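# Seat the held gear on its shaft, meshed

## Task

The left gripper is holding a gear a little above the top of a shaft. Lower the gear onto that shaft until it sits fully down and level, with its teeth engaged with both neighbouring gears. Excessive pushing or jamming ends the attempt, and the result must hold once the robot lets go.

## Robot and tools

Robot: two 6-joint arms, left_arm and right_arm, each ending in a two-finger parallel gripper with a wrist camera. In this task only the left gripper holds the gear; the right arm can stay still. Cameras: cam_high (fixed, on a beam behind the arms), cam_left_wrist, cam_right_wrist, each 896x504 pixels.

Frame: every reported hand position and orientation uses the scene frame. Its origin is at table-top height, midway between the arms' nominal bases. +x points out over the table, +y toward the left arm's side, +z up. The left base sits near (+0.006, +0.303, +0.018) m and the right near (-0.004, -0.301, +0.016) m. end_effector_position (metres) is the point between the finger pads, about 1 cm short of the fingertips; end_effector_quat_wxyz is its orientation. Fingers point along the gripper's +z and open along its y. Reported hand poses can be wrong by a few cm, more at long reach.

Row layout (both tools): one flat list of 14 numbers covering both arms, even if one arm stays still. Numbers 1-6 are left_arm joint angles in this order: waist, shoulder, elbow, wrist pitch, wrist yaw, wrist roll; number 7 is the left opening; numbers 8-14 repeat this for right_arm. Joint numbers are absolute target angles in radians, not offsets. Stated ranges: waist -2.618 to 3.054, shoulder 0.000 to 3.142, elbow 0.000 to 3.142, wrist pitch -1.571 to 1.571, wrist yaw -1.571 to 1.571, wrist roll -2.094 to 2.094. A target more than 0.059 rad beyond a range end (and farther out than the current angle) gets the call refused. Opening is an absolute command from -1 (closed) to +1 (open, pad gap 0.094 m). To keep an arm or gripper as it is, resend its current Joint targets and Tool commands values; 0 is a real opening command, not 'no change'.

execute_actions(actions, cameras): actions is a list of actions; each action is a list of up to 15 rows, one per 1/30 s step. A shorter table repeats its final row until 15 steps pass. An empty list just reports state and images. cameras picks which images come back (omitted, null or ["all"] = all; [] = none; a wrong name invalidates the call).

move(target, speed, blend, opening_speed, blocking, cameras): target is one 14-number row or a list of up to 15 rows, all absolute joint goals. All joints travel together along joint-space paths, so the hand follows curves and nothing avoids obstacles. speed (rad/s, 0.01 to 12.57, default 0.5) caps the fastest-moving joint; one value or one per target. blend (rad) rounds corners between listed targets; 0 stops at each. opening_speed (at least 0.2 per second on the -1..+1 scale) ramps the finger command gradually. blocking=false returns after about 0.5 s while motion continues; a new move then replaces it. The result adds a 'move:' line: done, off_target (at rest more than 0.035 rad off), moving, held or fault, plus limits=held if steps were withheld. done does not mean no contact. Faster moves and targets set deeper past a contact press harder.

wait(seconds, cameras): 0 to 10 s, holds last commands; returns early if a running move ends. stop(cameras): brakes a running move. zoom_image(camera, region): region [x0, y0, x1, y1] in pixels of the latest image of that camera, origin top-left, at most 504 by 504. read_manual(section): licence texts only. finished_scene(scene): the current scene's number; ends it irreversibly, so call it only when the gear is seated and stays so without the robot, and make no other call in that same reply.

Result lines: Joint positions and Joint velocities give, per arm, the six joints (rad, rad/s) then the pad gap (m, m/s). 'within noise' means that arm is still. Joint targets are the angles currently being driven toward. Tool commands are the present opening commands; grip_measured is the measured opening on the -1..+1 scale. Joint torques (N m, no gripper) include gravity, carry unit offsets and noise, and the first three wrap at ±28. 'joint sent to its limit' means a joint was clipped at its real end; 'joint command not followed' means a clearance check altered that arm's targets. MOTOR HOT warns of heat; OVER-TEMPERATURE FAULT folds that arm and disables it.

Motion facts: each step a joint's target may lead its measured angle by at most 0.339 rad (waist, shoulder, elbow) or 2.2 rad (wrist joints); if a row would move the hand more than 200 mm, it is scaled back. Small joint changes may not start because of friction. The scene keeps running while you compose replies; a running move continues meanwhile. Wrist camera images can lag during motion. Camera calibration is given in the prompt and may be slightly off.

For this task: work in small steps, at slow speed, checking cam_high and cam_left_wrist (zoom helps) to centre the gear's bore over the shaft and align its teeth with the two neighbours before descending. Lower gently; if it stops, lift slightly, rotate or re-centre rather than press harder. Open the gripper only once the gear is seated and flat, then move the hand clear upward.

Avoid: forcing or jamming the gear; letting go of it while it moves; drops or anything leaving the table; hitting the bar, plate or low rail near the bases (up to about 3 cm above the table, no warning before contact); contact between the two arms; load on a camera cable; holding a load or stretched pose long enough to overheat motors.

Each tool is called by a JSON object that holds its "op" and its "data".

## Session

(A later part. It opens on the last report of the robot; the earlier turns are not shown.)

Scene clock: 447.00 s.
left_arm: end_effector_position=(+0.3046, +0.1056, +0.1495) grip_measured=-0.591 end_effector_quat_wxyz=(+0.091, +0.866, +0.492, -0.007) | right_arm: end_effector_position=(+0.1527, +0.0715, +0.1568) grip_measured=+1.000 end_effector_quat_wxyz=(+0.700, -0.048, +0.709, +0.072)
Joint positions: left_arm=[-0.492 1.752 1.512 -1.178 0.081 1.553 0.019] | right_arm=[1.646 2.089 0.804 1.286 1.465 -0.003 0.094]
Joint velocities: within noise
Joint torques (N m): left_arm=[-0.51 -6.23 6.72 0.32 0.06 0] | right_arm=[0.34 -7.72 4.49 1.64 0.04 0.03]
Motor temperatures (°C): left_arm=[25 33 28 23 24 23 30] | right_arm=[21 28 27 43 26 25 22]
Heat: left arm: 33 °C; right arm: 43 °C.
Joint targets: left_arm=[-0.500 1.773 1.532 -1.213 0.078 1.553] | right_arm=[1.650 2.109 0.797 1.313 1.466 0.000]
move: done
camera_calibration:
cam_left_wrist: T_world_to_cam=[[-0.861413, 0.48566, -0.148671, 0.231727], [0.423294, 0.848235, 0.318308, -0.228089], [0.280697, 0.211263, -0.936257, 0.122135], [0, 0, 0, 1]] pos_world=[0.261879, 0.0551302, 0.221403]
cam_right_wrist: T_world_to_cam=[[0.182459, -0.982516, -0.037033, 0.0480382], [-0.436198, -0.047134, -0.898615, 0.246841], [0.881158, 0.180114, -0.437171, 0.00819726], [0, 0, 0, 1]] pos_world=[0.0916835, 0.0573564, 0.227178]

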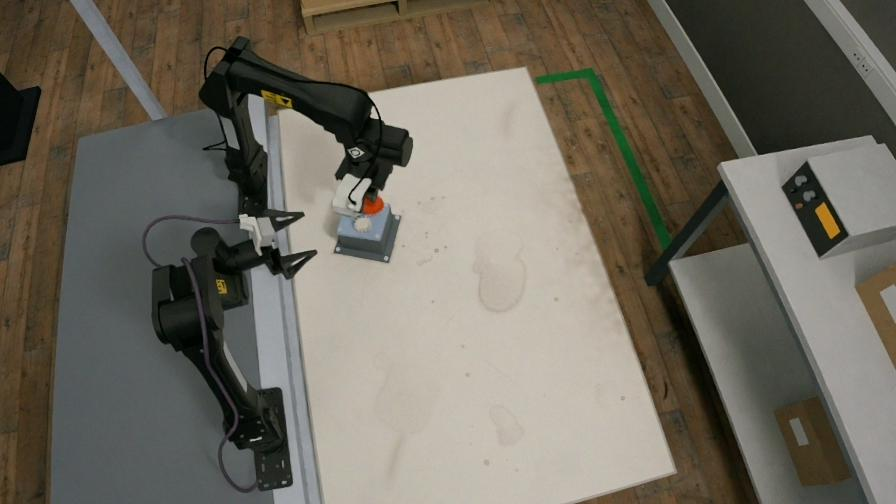

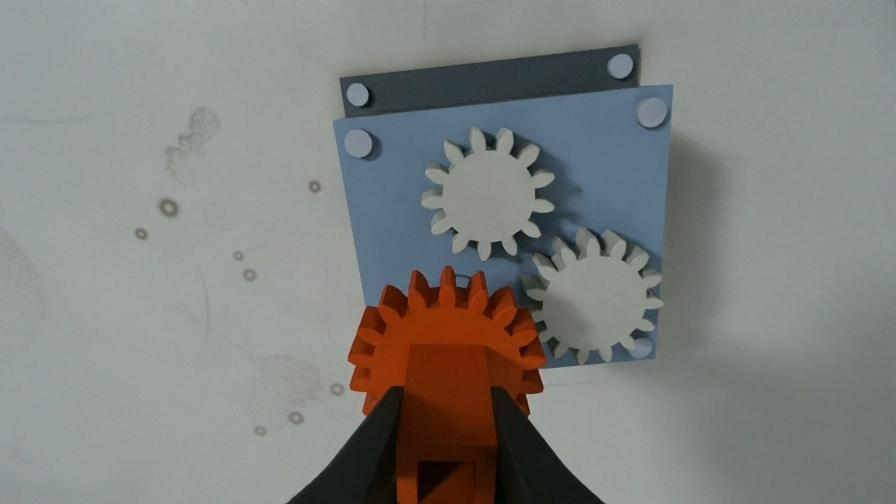

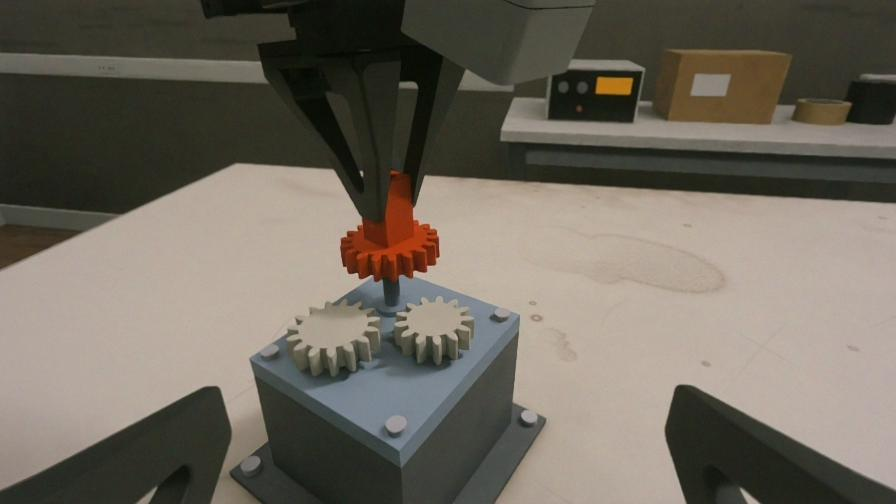

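{"op": "move", "data": {"target": [-0.503, 1.774, 1.532, -1.229, 0.078, 1.553, -1, 1.65, 2.109, 0.7965, 1.3125, 1.466, 0, 1], "speed": 0.1}}

{"op": "zoom_image", "data": {"camera": "cam_right_wrist", "region": [330, 160, 460, 290]}}

{"op": "zoom_image", "data": {"camera": "cam_right_wrist", "region": [340, 220, 450, 320]}}

{"op": "move", "data": {"target": [[-0.503, 1.774, 1.532, -1.229, 0.078, 1.553, -1, 1.65, 1.2, 1.2, 0, 1.466, 0, 1],[-0.503, 1.774, 1.532, -1.229, 0.078, 1.553, -1, -0.3, 1.2, 1.2, 0, 1.466, 0, 1],[-0.503, 1.774, 1.532, -1.229, 0.078, 1.553, -1, 0, 1.2, 1.2, 0, -1.3, 0, 1],[-0.503, 1.774, 1.532, -1.229, 0.078, 1.553, -1, 0.255, 1.999, 0.655, 1.30, -1.326, 0, 1]], "speed": [0.8, 1.0, 1.1, 0.8]}}

{"op": "zoom_image", "data": {"camera": "cam_right_wrist", "region": [350, 160, 480, 290]}}

{"op": "zoom_image", "data": {"camera": "cam_right_wrist", "region": [360, 220, 470, 310]}}

Scene clock: 464.87 s.
left_arm: end_effector_position=(+0.3007, +0.1068, +0.1489) grip_measured=-0.591 end_effector_quat_wxyz=(+0.084, +0.867, +0.491, -0.010) | right_arm: end_effector_position=(+0.1527, +0.0715, +0.1568) grip_measured=+1.000 end_effector_quat_wxyz=(+0.700, -0.048, +0.709, +0.072)
Joint positions: left_arm=[-0.495 1.752 1.512 -1.193 0.08 1.553 0.019] | right_arm=[1.646 2.089 0.804 1.286 1.465 -0.003 0.094]
Joint velocities: within noise
Joint torques (N m): left_arm=[-0.5 -6.12 6.71 0.31 0.03 0] | right_arm=[0.35 -7.71 4.48 1.64 0.04 0.03]
Motor temperatures (°C): left_arm=[25 31 30 23 24 23 30] | right_arm=[21 28 27 43 26 25 22]
Heat: left arm: 31 °C; right arm: 43 °C.
Joint targets: left_arm=[-0.503 1.774 1.532 -1.229 0.078 1.553] | right_arm=[1.650 2.109 0.797 1.313 1.466 0.000]
move: off_target (left_arm); left_arm: the wrist pitch is farthest, 0.036 rad from its target
camera_calibration:
cam_left_wrist: T_world_to_cam=[[-0.861651, 0.489694, -0.133256, 0.225176], [0.43014, 0.844026, 0.320312, -0.229271], [0.269327, 0.218678, -0.937893, 0.125353], [0, 0, 0, 1]] pos_world=[0.258881, 0.0558307, 0.221012]
cam_right_wrist: T_world_to_cam=[[0.182459, -0.982516, -0.037033, 0.0480382], [-0.436198, -0.047134, -0.898615, 0.246841], [0.881158, 0.180114, -0.437171, 0.00819726], [0, 0, 0, 1]] pos_world=[0.0916835, 0.0573564, 0.227178]

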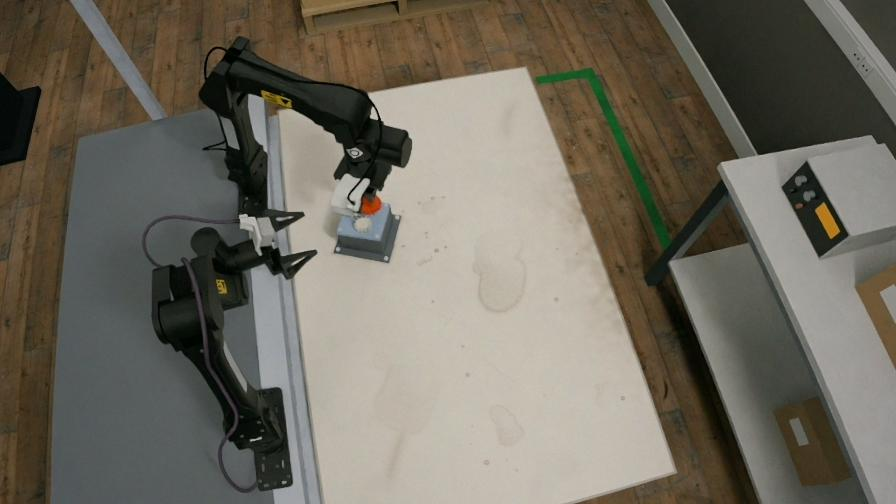

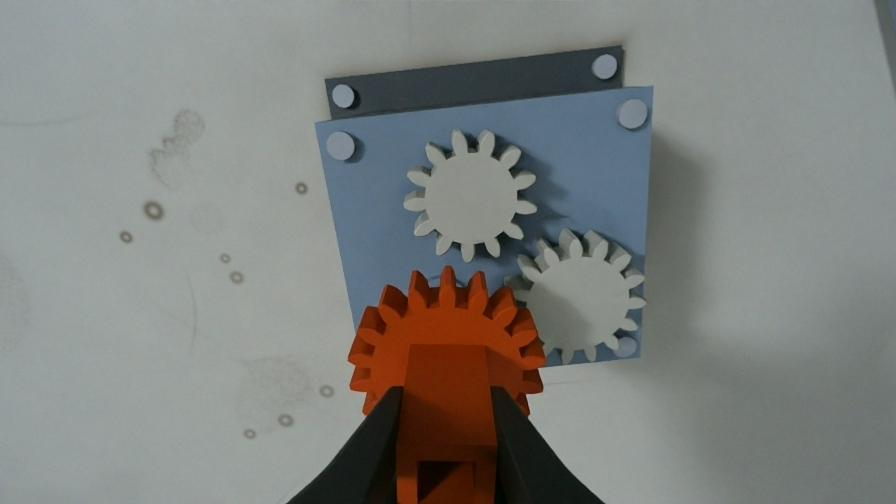

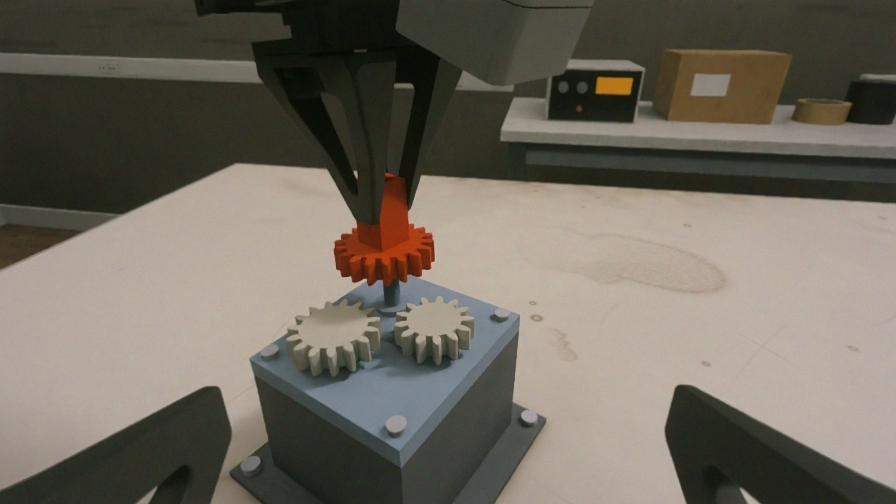

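Scaled by 3.877.

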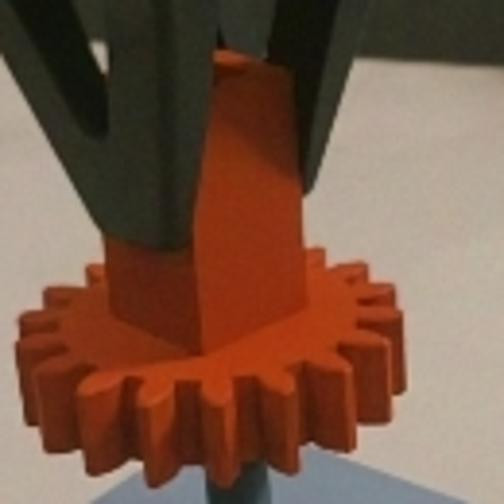

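Scaled by 4.582.

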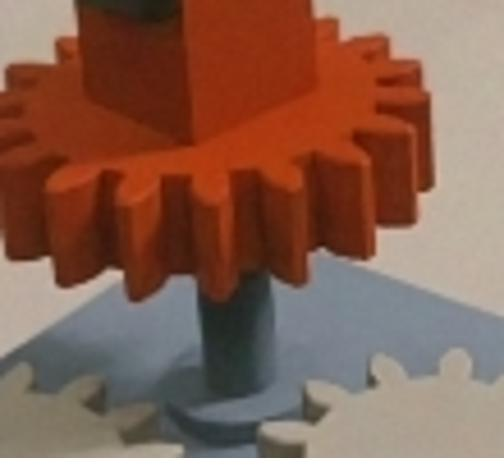

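Scene clock: 474.03 s.
left_arm: end_effector_position=(+0.3005, +0.1070, +0.1489) grip_measured=-0.591 end_effector_quat_wxyz=(+0.084, +0.867, +0.491, -0.011) | right_arm: end_effector_position=(+0.3079, -0.0509, +0.1527) grip_measured=+1.000 end_effector_quat_wxyz=(+0.491, -0.472, +0.516, +0.520)
Joint positions: left_arm=[-0.495 1.752 1.512 -1.194 0.08 1.553 0.019] | right_arm=[0.246 1.982 0.665 1.266 -1.318 0.005 0.094]
Joint velocities: within noise
Joint torques (N m): left_arm=[-0.51 -6.11 6.69 0.3 0.03 0] | right_arm=[0.7 -6.9 4.25 1.89 -0.13 -0.05]
Motor temperatures (°C): left_arm=[25 30 30 22 24 23 30] | right_arm=[21 28 28 43 26 25 22]
Heat: left arm: 30 °C; right arm: 43 °C.
Joint targets: left_arm=[-0.503 1.774 1.532 -1.229 0.078 1.553] | right_arm=[0.255 1.999 0.655 1.300 -1.326 0.000]
move: done
camera_calibration:
cam_left_wrist: T_world_to_cam=[[-0.861768, 0.489783, -0.132169, 0.224727], [0.430461, 0.843842, 0.320366, -0.229322], [0.268439, 0.219188, -0.938028, 0.125523], [0, 0, 0, 1]] pos_world=[0.258681, 0.0559306, 0.220913]
cam_right_wrist: T_world_to_cam=[[0.997269, -0.00146633, -0.0738462, -0.296055], [-0.0680365, -0.407378, -0.910722, 0.175245], [-0.0287479, 0.913258, -0.406365, 0.204519], [0, 0, 0, 1]] pos_world=[0.313049, -0.115822, 0.220846]

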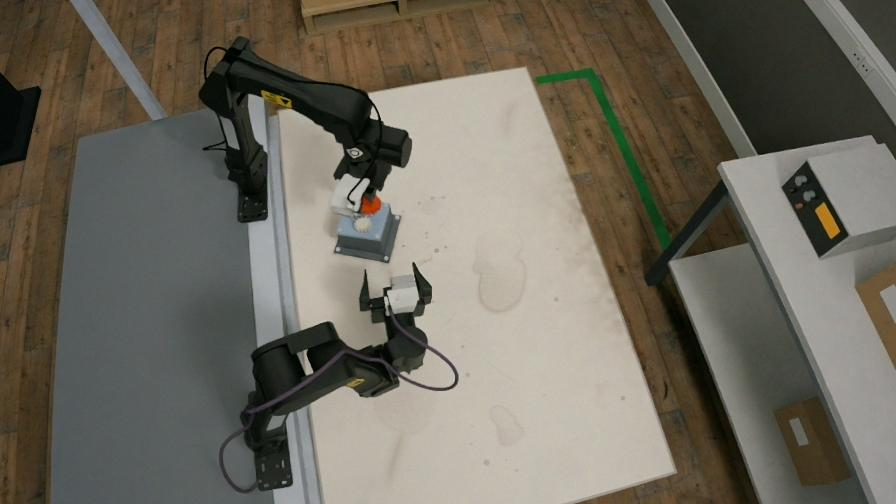

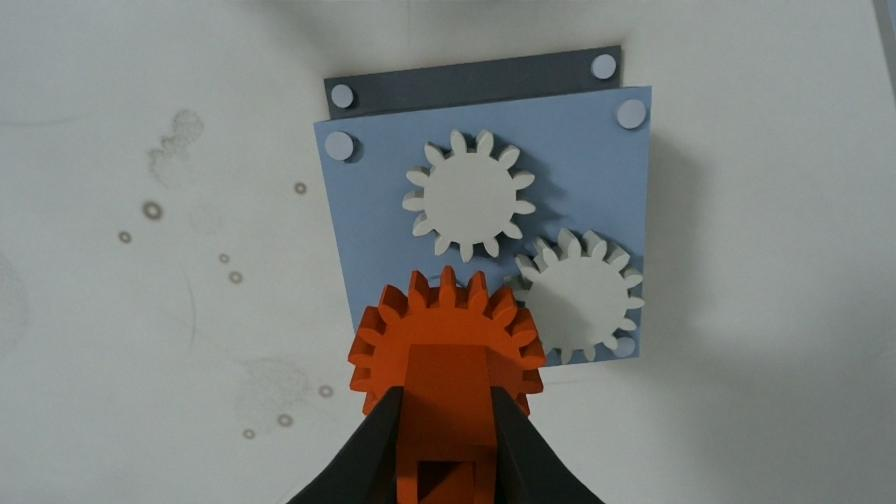

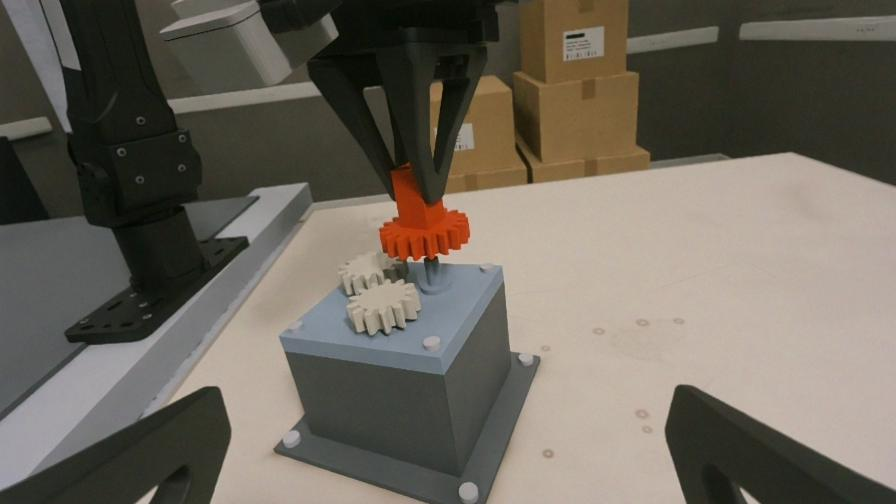

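Scaled by 3.877.

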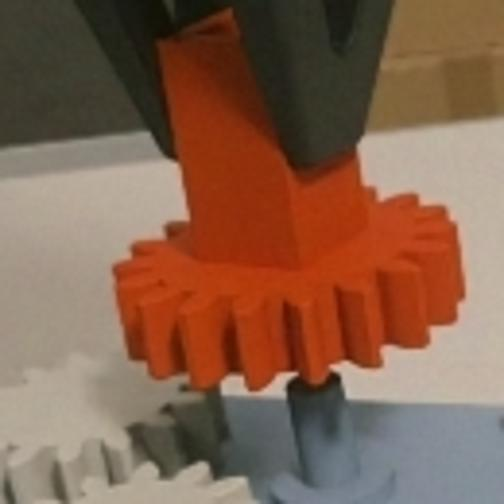

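Scaled by 4.582.

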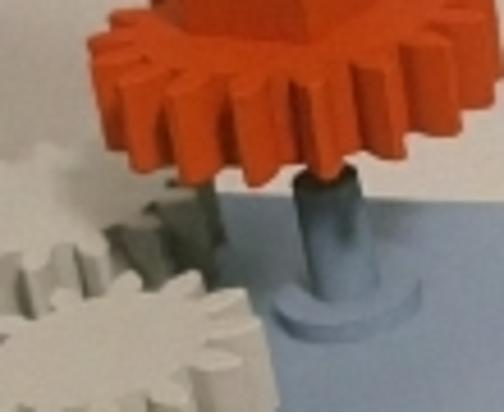

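{"op": "move", "data": {"target": [-0.507, 1.774, 1.532, -1.2015, 0.078, 1.553, -1, 0.255, 1.999, 0.655, 1.3, -1.326, 0, 1], "speed": 0.1}}

{"op": "zoom_image", "data": {"camera": "cam_right_wrist", "region": [350, 160, 480, 290]}}

{"op": "zoom_image", "data": {"camera": "cam_right_wrist", "region": [380, 210, 480, 300]}}

Scene clock: 490.50 s.
left_arm: end_effector_position=(+0.3009, +0.1052, +0.1491) grip_measured=-0.591 end_effector_quat_wxyz=(+0.086, +0.868, +0.489, -0.009) | right_arm: end_effector_position=(+0.3079, -0.0509, +0.1527) grip_measured=+1.000 end_effector_quat_wxyz=(+0.491, -0.472, +0.516, +0.520)
Joint positions: left_arm=[-0.499 1.752 1.512 -1.189 0.079 1.553 0.019] | right_arm=[0.246 1.982 0.665 1.266 -1.318 0.005 0.094]
Joint velocities: within noise
Joint torques (N m): left_arm=[-0.53 -6.12 6.69 0.51 0.04 0] | right_arm=[0.73 -6.91 4.25 1.88 -0.13 -0.05]
Motor temperatures (°C): left_arm=[25 30 30 22 24 23 30] | right_arm=[21 28 27 44 26 25 22]
Heat: left arm: 30 °C; right arm: 44 °C.
Joint targets: left_arm=[-0.507 1.774 1.532 -1.202 0.078 1.553] | right_arm=[0.255 1.999 0.655 1.300 -1.326 0.000]
move: done
camera_calibration:
cam_left_wrist: T_world_to_cam=[[-0.859303, 0.492624, -0.137549, 0.225747], [0.432049, 0.843065, 0.320274, -0.22851], [0.273737, 0.215784, -0.937286, 0.124692], [0, 0, 0, 1]] pos_world=[0.25858, 0.0545338, 0.221109]
cam_right_wrist: T_world_to_cam=[[0.997269, -0.00146633, -0.0738462, -0.296055], [-0.0680365, -0.407378, -0.910722, 0.175245], [-0.0287479, 0.913258, -0.406365, 0.204519], [0, 0, 0, 1]] pos_world=[0.313049, -0.115822, 0.220846]

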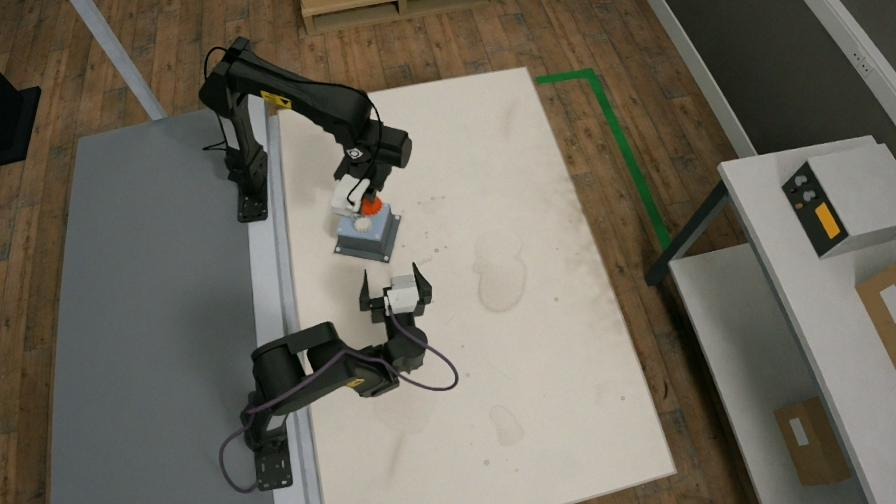

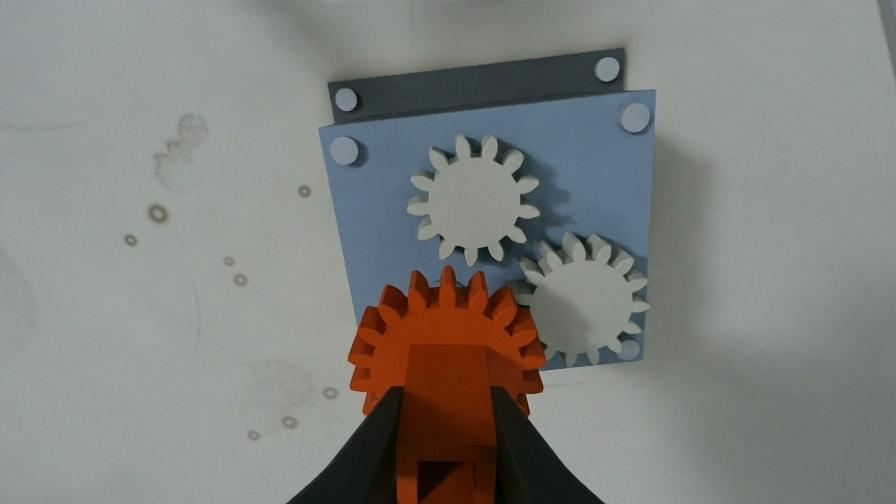

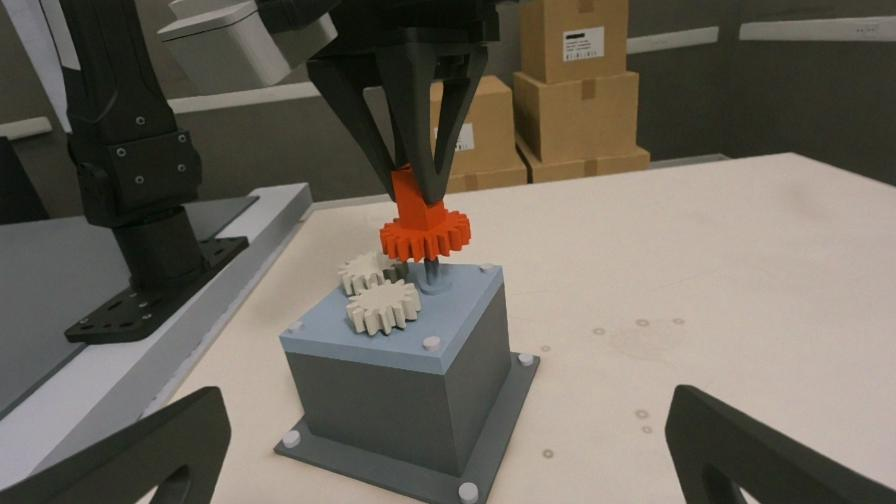

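Scaled by 3.877.

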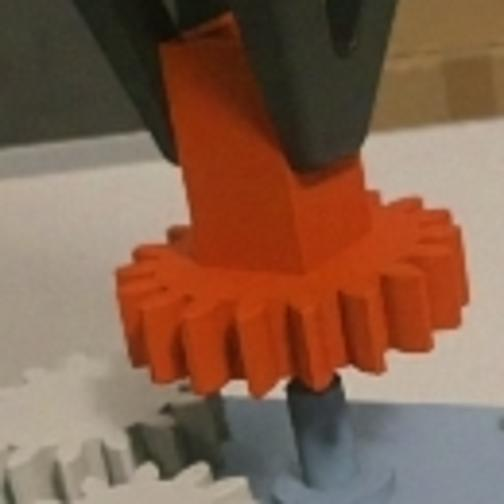

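Scaled by 5.040.

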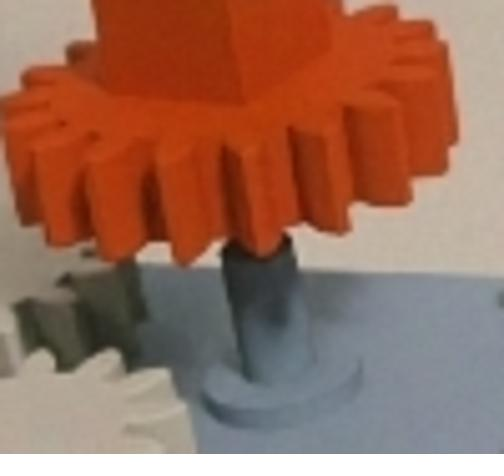

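{"op": "move", "data": {"target": [-0.507, 1.774, 1.480, -1.182, 0.078, 1.553, -1, 0.255, 1.999, 0.655, 1.3, -1.326, 0, 1], "speed": 0.05}}

{"op": "zoom_image", "data": {"camera": "cam_right_wrist", "region": [350, 160, 480, 290]}}

{"op": "zoom_image", "data": {"camera": "cam_right_wrist", "region": [380, 210, 480, 300]}}

Scene clock: 504.37 s.
left_arm: end_effector_position=(+0.3008, +0.1052, +0.1442) grip_measured=-0.591 end_effector_quat_wxyz=(+0.086, +0.868, +0.489, -0.009) | right_arm: end_effector_position=(+0.3079, -0.0509, +0.1527) grip_measured=+1.000 end_effector_quat_wxyz=(+0.491, -0.472, +0.516, +0.520)
Joint positions: left_arm=[-0.499 1.752 1.493 -1.17 0.079 1.553 0.019] | right_arm=[0.246 1.982 0.665 1.266 -1.318 0.005 0.094]
Joint velocities: within noise
Joint torques (N m): left_arm=[-0.51 -6.11 4.3 0.52 0.04 0] | right_arm=[0.72 -6.91 4.25 1.88 -0.13 -0.05]
Motor temperatures (°C): left_arm=[25 30 30 23 24 23 30] | right_arm=[21 28 27 45 26 25 22]
Heat: left arm: 30 °C; right arm: 45 °C.
Joint targets: left_arm=[-0.507 1.774 1.480 -1.182 0.078 1.553] | right_arm=[0.255 1.999 0.655 1.300 -1.326 0.000]
move: done
camera_calibration:
cam_left_wrist: T_world_to_cam=[[-0.859303, 0.492624, -0.137549, 0.225036], [0.432049, 0.843065, 0.320274, -0.226813], [0.273737, 0.215784, -0.937286, 0.120148], [0, 0, 0, 1]] pos_world=[0.25848, 0.0544338, 0.216209]
cam_right_wrist: T_world_to_cam=[[0.997269, -0.00146633, -0.0738462, -0.296055], [-0.0680365, -0.407378, -0.910722, 0.175245], [-0.0287479, 0.913258, -0.406365, 0.204519], [0, 0, 0, 1]] pos_world=[0.313049, -0.115822, 0.220846]

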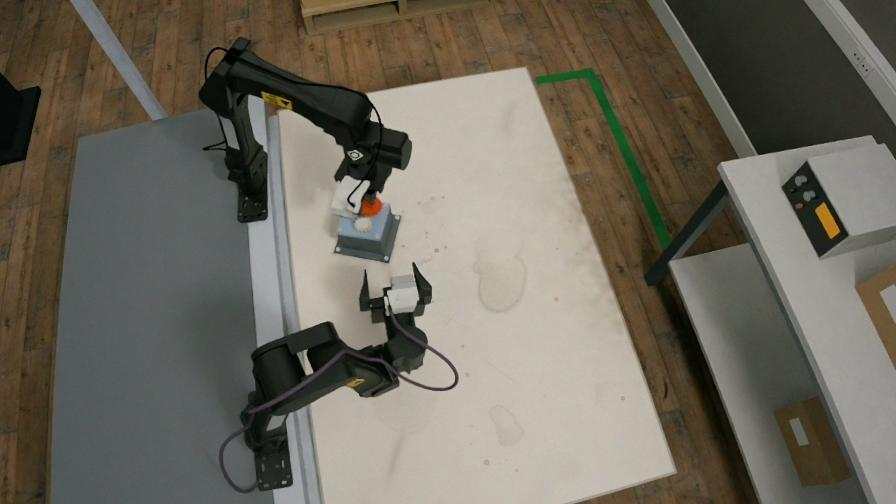

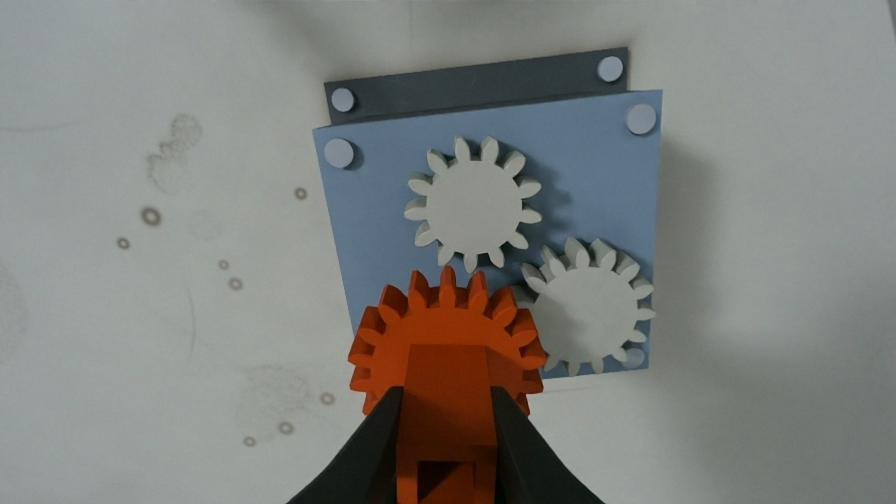

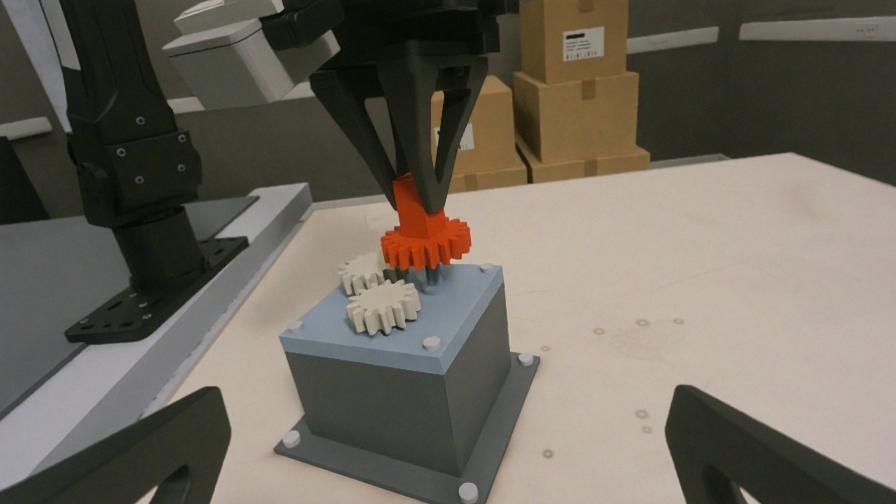

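Scaled by 3.877.

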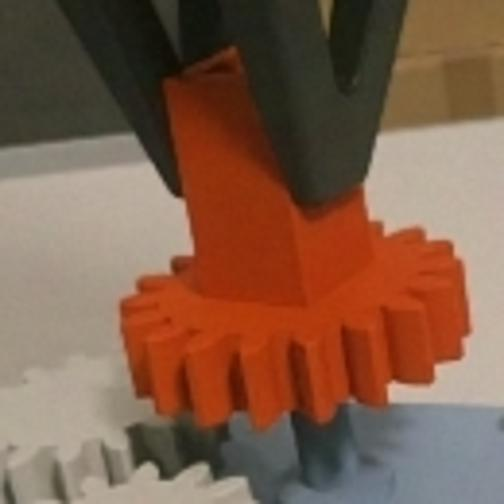

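Scaled by 5.040.

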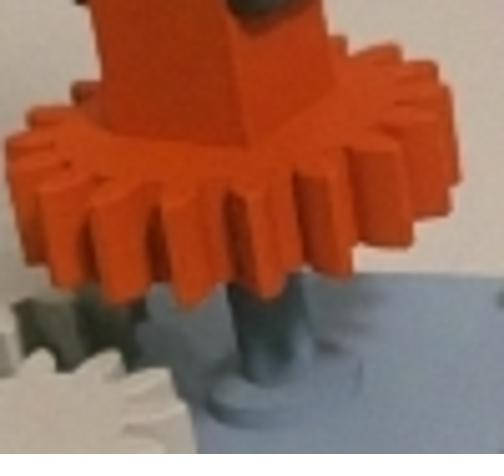

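{"op": "move", "data": {"target": [-0.507, 1.774, 1.472, -1.174, 0.078, 1.553, -1, 0.255, 1.999, 0.655, 1.3, -1.326, 0, 1], "speed": 0.03, "cameras": ["cam_left_wrist"]}}

{"op": "move", "data": {"target": [-0.507, 1.774, 1.466, -1.168, 0.078, 1.553, -1, 0.255, 1.999, 0.655, 1.3, -1.326, 0, 1], "speed": 0.03}}

{"op": "zoom_image", "data": {"camera": "cam_right_wrist", "region": [380, 210, 480, 310]}}

Scene clock: 516.00 s.
left_arm: end_effector_position=(+0.3008, +0.1051, +0.1423) grip_measured=-0.591 end_effector_quat_wxyz=(+0.086, +0.868, +0.489, -0.009) | right_arm: end_effector_position=(+0.3079, -0.0509, +0.1527) grip_measured=+1.000 end_effector_quat_wxyz=(+0.491, -0.472, +0.516, +0.520)
Joint positions: left_arm=[-0.499 1.752 1.485 -1.162 0.079 1.553 0.019] | right_arm=[0.246 1.982 0.665 1.266 -1.318 0.005 0.094]
Joint velocities: within noise
Joint torques (N m): left_arm=[-0.51 -6.12 4.29 0.53 0.04 0] | right_arm=[0.73 -6.91 4.25 1.88 -0.13 -0.05]
Motor temperatures (°C): left_arm=[25 30 29 23 24 23 30] | right_arm=[21 28 27 45 26 25 22]
Heat: left arm: 30 °C; right arm: 45 °C.
Joint targets: left_arm=[-0.507 1.774 1.472 -1.174 0.078 1.553] | right_arm=[0.255 1.999 0.655 1.300 -1.326 0.000]
move: done
camera_calibration:
cam_left_wrist: T_world_to_cam=[[-0.859274, 0.492578, -0.137893, 0.22483], [0.431911, 0.843116, 0.320327, -0.226151], [0.274045, 0.215691, -0.937217, 0.118184], [0, 0, 0, 1]] pos_world=[0.25848, 0.0544338, 0.214209]
Images, in order (width x height): cam_left_wrist 896x504.

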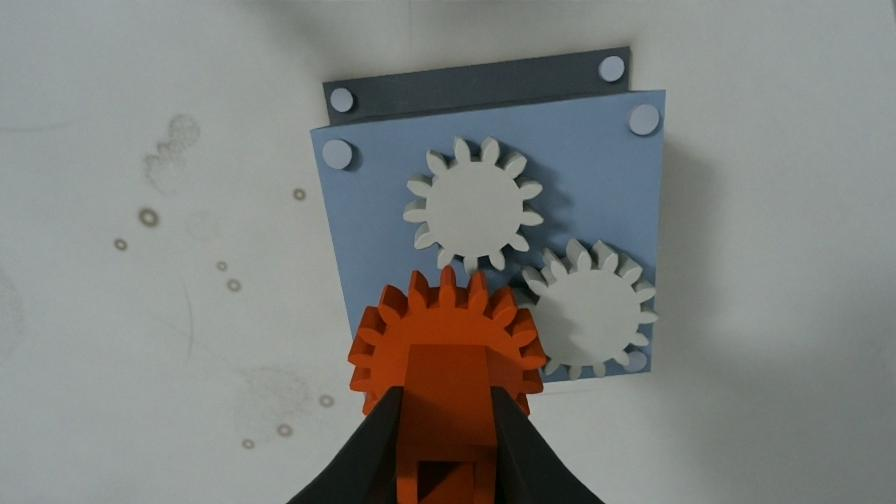

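Scene clock: 516.70 s.
left_arm: end_effector_position=(+0.3008, +0.1051, +0.1407) grip_measured=-0.591 end_effector_quat_wxyz=(+0.086, +0.868, +0.489, -0.009) | right_arm: end_effector_position=(+0.3079, -0.0509, +0.1527) grip_measured=+1.000 end_effector_quat_wxyz=(+0.491, -0.472, +0.516, +0.520)
Joint positions: left_arm=[-0.499 1.752 1.479 -1.155 0.079 1.553 0.019] | right_arm=[0.246 1.982 0.665 1.266 -1.318 0.005 0.094]
Joint velocities: within noise
Joint torques (N m): left_arm=[-0.51 -6.13 4.29 0.51 0.04 0] | right_arm=[0.72 -6.91 4.25 1.88 -0.13 -0.05]
Motor temperatures (°C): left_arm=[25 30 29 23 24 23 30] | right_arm=[21 28 27 45 26 25 22]
Heat: left arm: 30 °C; right arm: 45 °C.
Joint targets: left_arm=[-0.507 1.774 1.466 -1.168 0.078 1.553] | right_arm=[0.255 1.999 0.655 1.300 -1.326 0.000]
move: done
camera_calibration:
cam_left_wrist: T_world_to_cam=[[-0.859274, 0.492578, -0.137893, 0.224537], [0.431911, 0.843116, 0.320327, -0.225627], [0.274045, 0.215691, -0.937217, 0.116806], [0, 0, 0, 1]] pos_world=[0.25838, 0.0544338, 0.212709]
cam_right_wrist: T_world_to_cam=[[0.997269, -0.00146633, -0.0738462, -0.296055], [-0.0680365, -0.407378, -0.910722, 0.175245], [-0.0287479, 0.913258, -0.406365, 0.204519], [0, 0, 0, 1]] pos_world=[0.313049, -0.115822, 0.220846]

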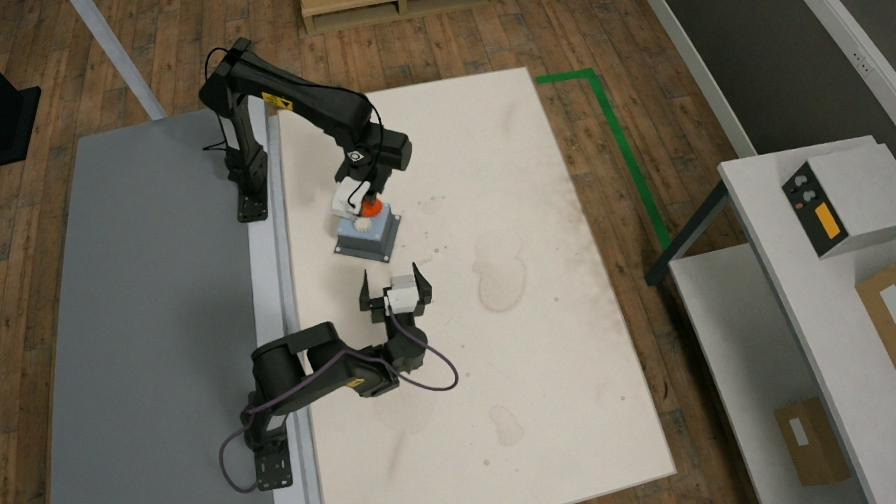

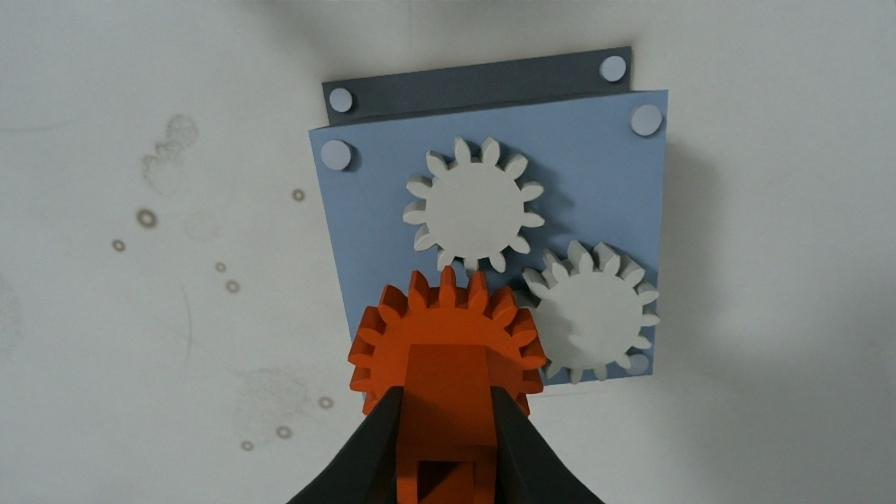

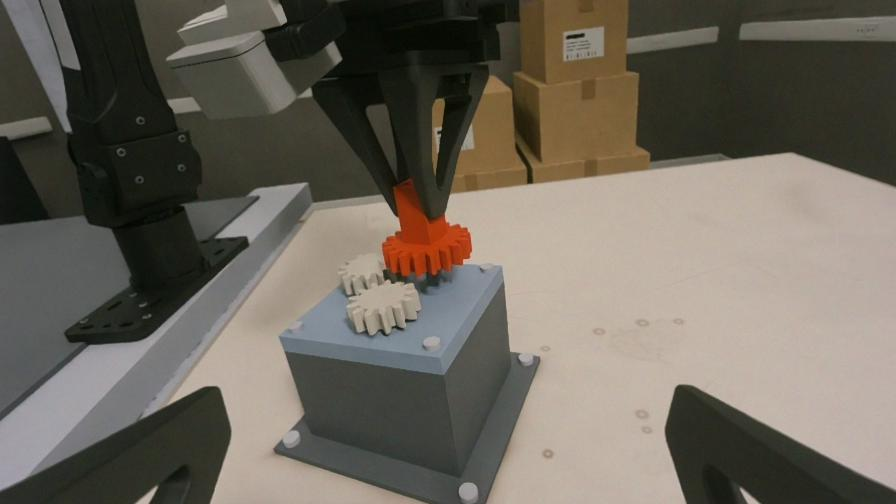

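Scaled by 5.040.

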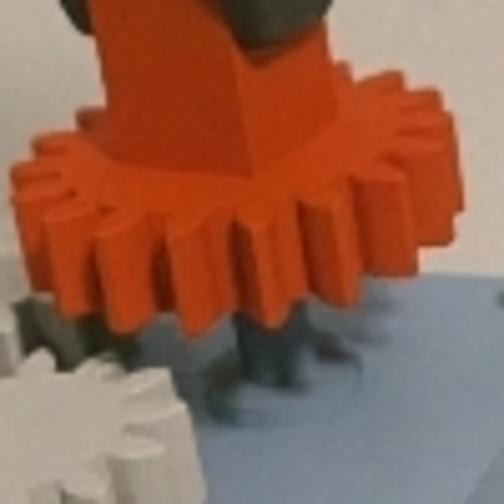

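{"op": "zoom_image", "data": {"camera": "cam_left_wrist", "region": [390, 120, 670, 400]}}

Scaled by 1.800.

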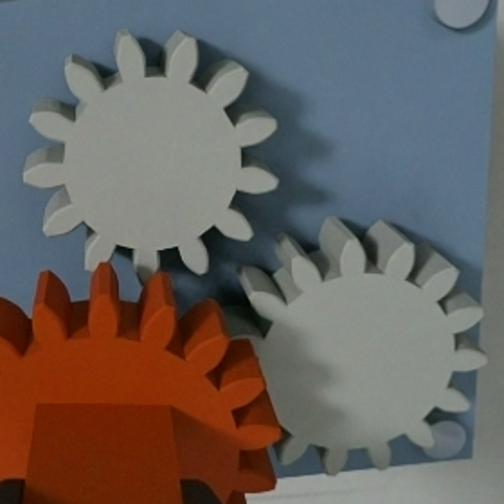

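{"op": "move", "data": {"target": [[-0.507, 1.774, 1.466, -1.168, 0.078, 1.623, -1, 0.0, 1.2, 1.2, 0, -1.3, 0, 1],[-0.507, 1.774, 1.466, -1.168, 0.078, 1.623, -1, -0.3, 1.2, 1.2, 0, 1.466, 0, 1],[-0.507, 1.774, 1.466, -1.168, 0.078, 1.623, -1, 1.65, 1.2, 1.2, 0, 1.466, 0, 1],[-0.507, 1.774, 1.466, -1.168, 0.078, 1.623, -1, 1.65, 2.109, 0.7965, 1.3125, 1.466, 0, 1]], "speed": [0.9, 1.1, 0.9, 0.8]}}

{"op": "zoom_image", "data": {"camera": "cam_right_wrist", "region": [330, 180, 460, 310]}}

{"op": "zoom_image", "data": {"camera": "cam_right_wrist", "region": [340, 230, 450, 330]}}

{"op": "zoom_image", "data": {"camera": "cam_left_wrist", "region": [390, 120, 670, 400]}}

Scene clock: 581.63 s.
left_arm: end_effector_position=(+0.3011, +0.1049, +0.1408) grip_measured=-0.591 end_effector_quat_wxyz=(+0.087, +0.883, +0.461, -0.006) | right_arm: end_effector_position=(+0.1526, +0.0716, +0.1570) grip_measured=+1.000 end_effector_quat_wxyz=(+0.700, -0.048, +0.709, +0.073)
Joint positions: left_arm=[-0.499 1.752 1.479 -1.154 0.079 1.616 0.019] | right_arm=[1.646 2.089 0.804 1.286 1.465 -0.003 0.094]
Joint velocities: within noise
Joint torques (N m): left_arm=[-0.51 -6.12 4.3 0.51 0.04 0.08] | right_arm=[0.31 -7.69 4.46 1.63 0.04 0.03]
Motor temperatures (°C): left_arm=[25 30 29 23 24 23 30] | right_arm=[21 28 28 44 25 25 22]
Heat: left arm: 30 °C; right arm: 44 °C.
Joint targets: left_arm=[-0.507 1.774 1.466 -1.168 0.078 1.623] | right_arm=[1.650 2.109 0.796 1.313 1.466 0.000]
move: done
camera_calibration:
cam_left_wrist: T_world_to_cam=[[-0.825528, 0.545253, -0.145609, 0.210386], [0.479578, 0.813768, 0.328308, -0.237989], [0.297503, 0.201197, -0.93328, 0.11072], [0, 0, 0, 1]] pos_world=[0.254875, 0.0566779, 0.212101]
cam_right_wrist: T_world_to_cam=[[0.182824, -0.982433, -0.0374356, 0.048137], [-0.436172, -0.0469259, -0.898639, 0.246925], [0.881095, 0.180621, -0.437089, 0.00841878], [0, 0, 0, 1]] pos_world=[0.0914834, 0.057358, 0.227378]

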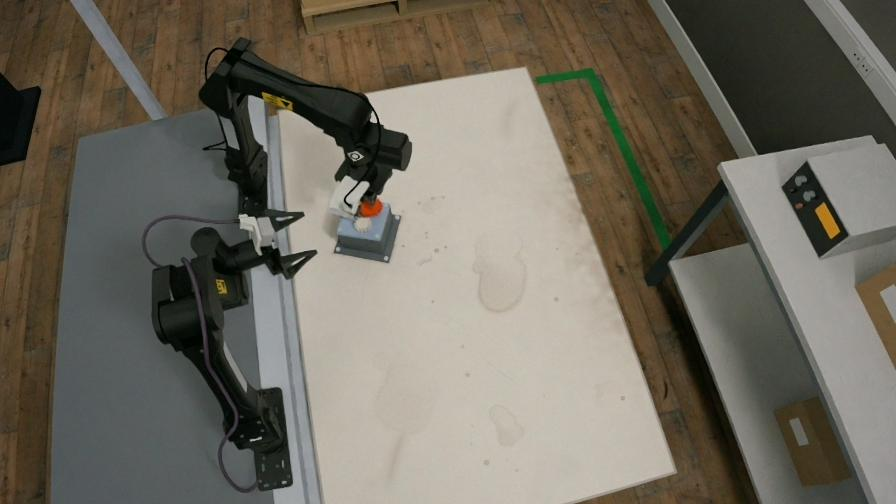

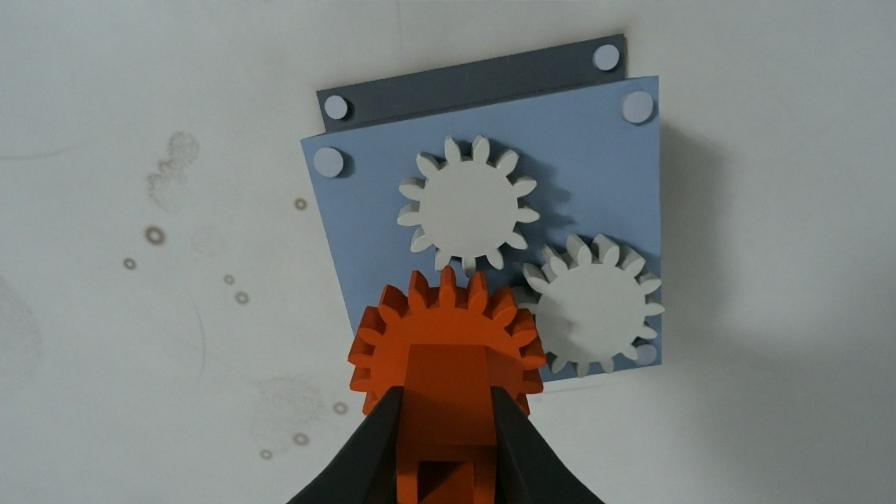

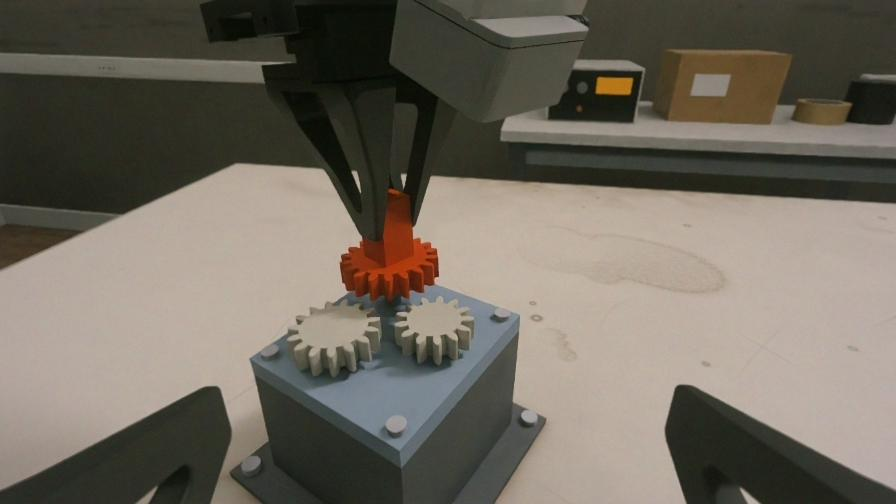

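Scaled by 3.877.

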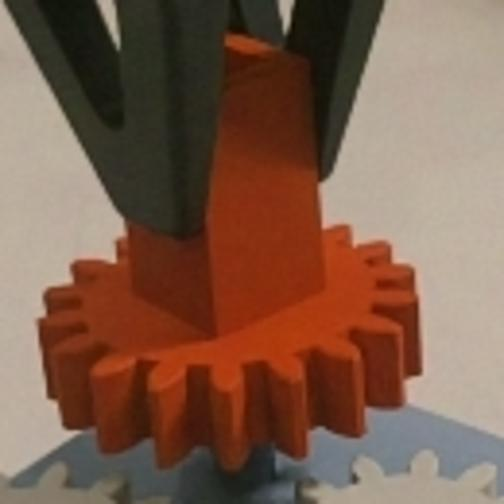

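Scaled by 4.582.

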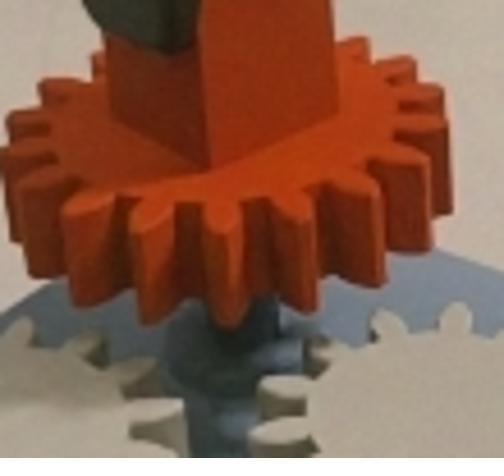

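Scaled by 1.800.

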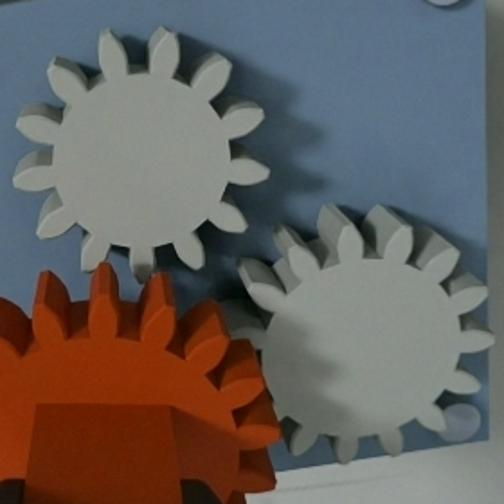

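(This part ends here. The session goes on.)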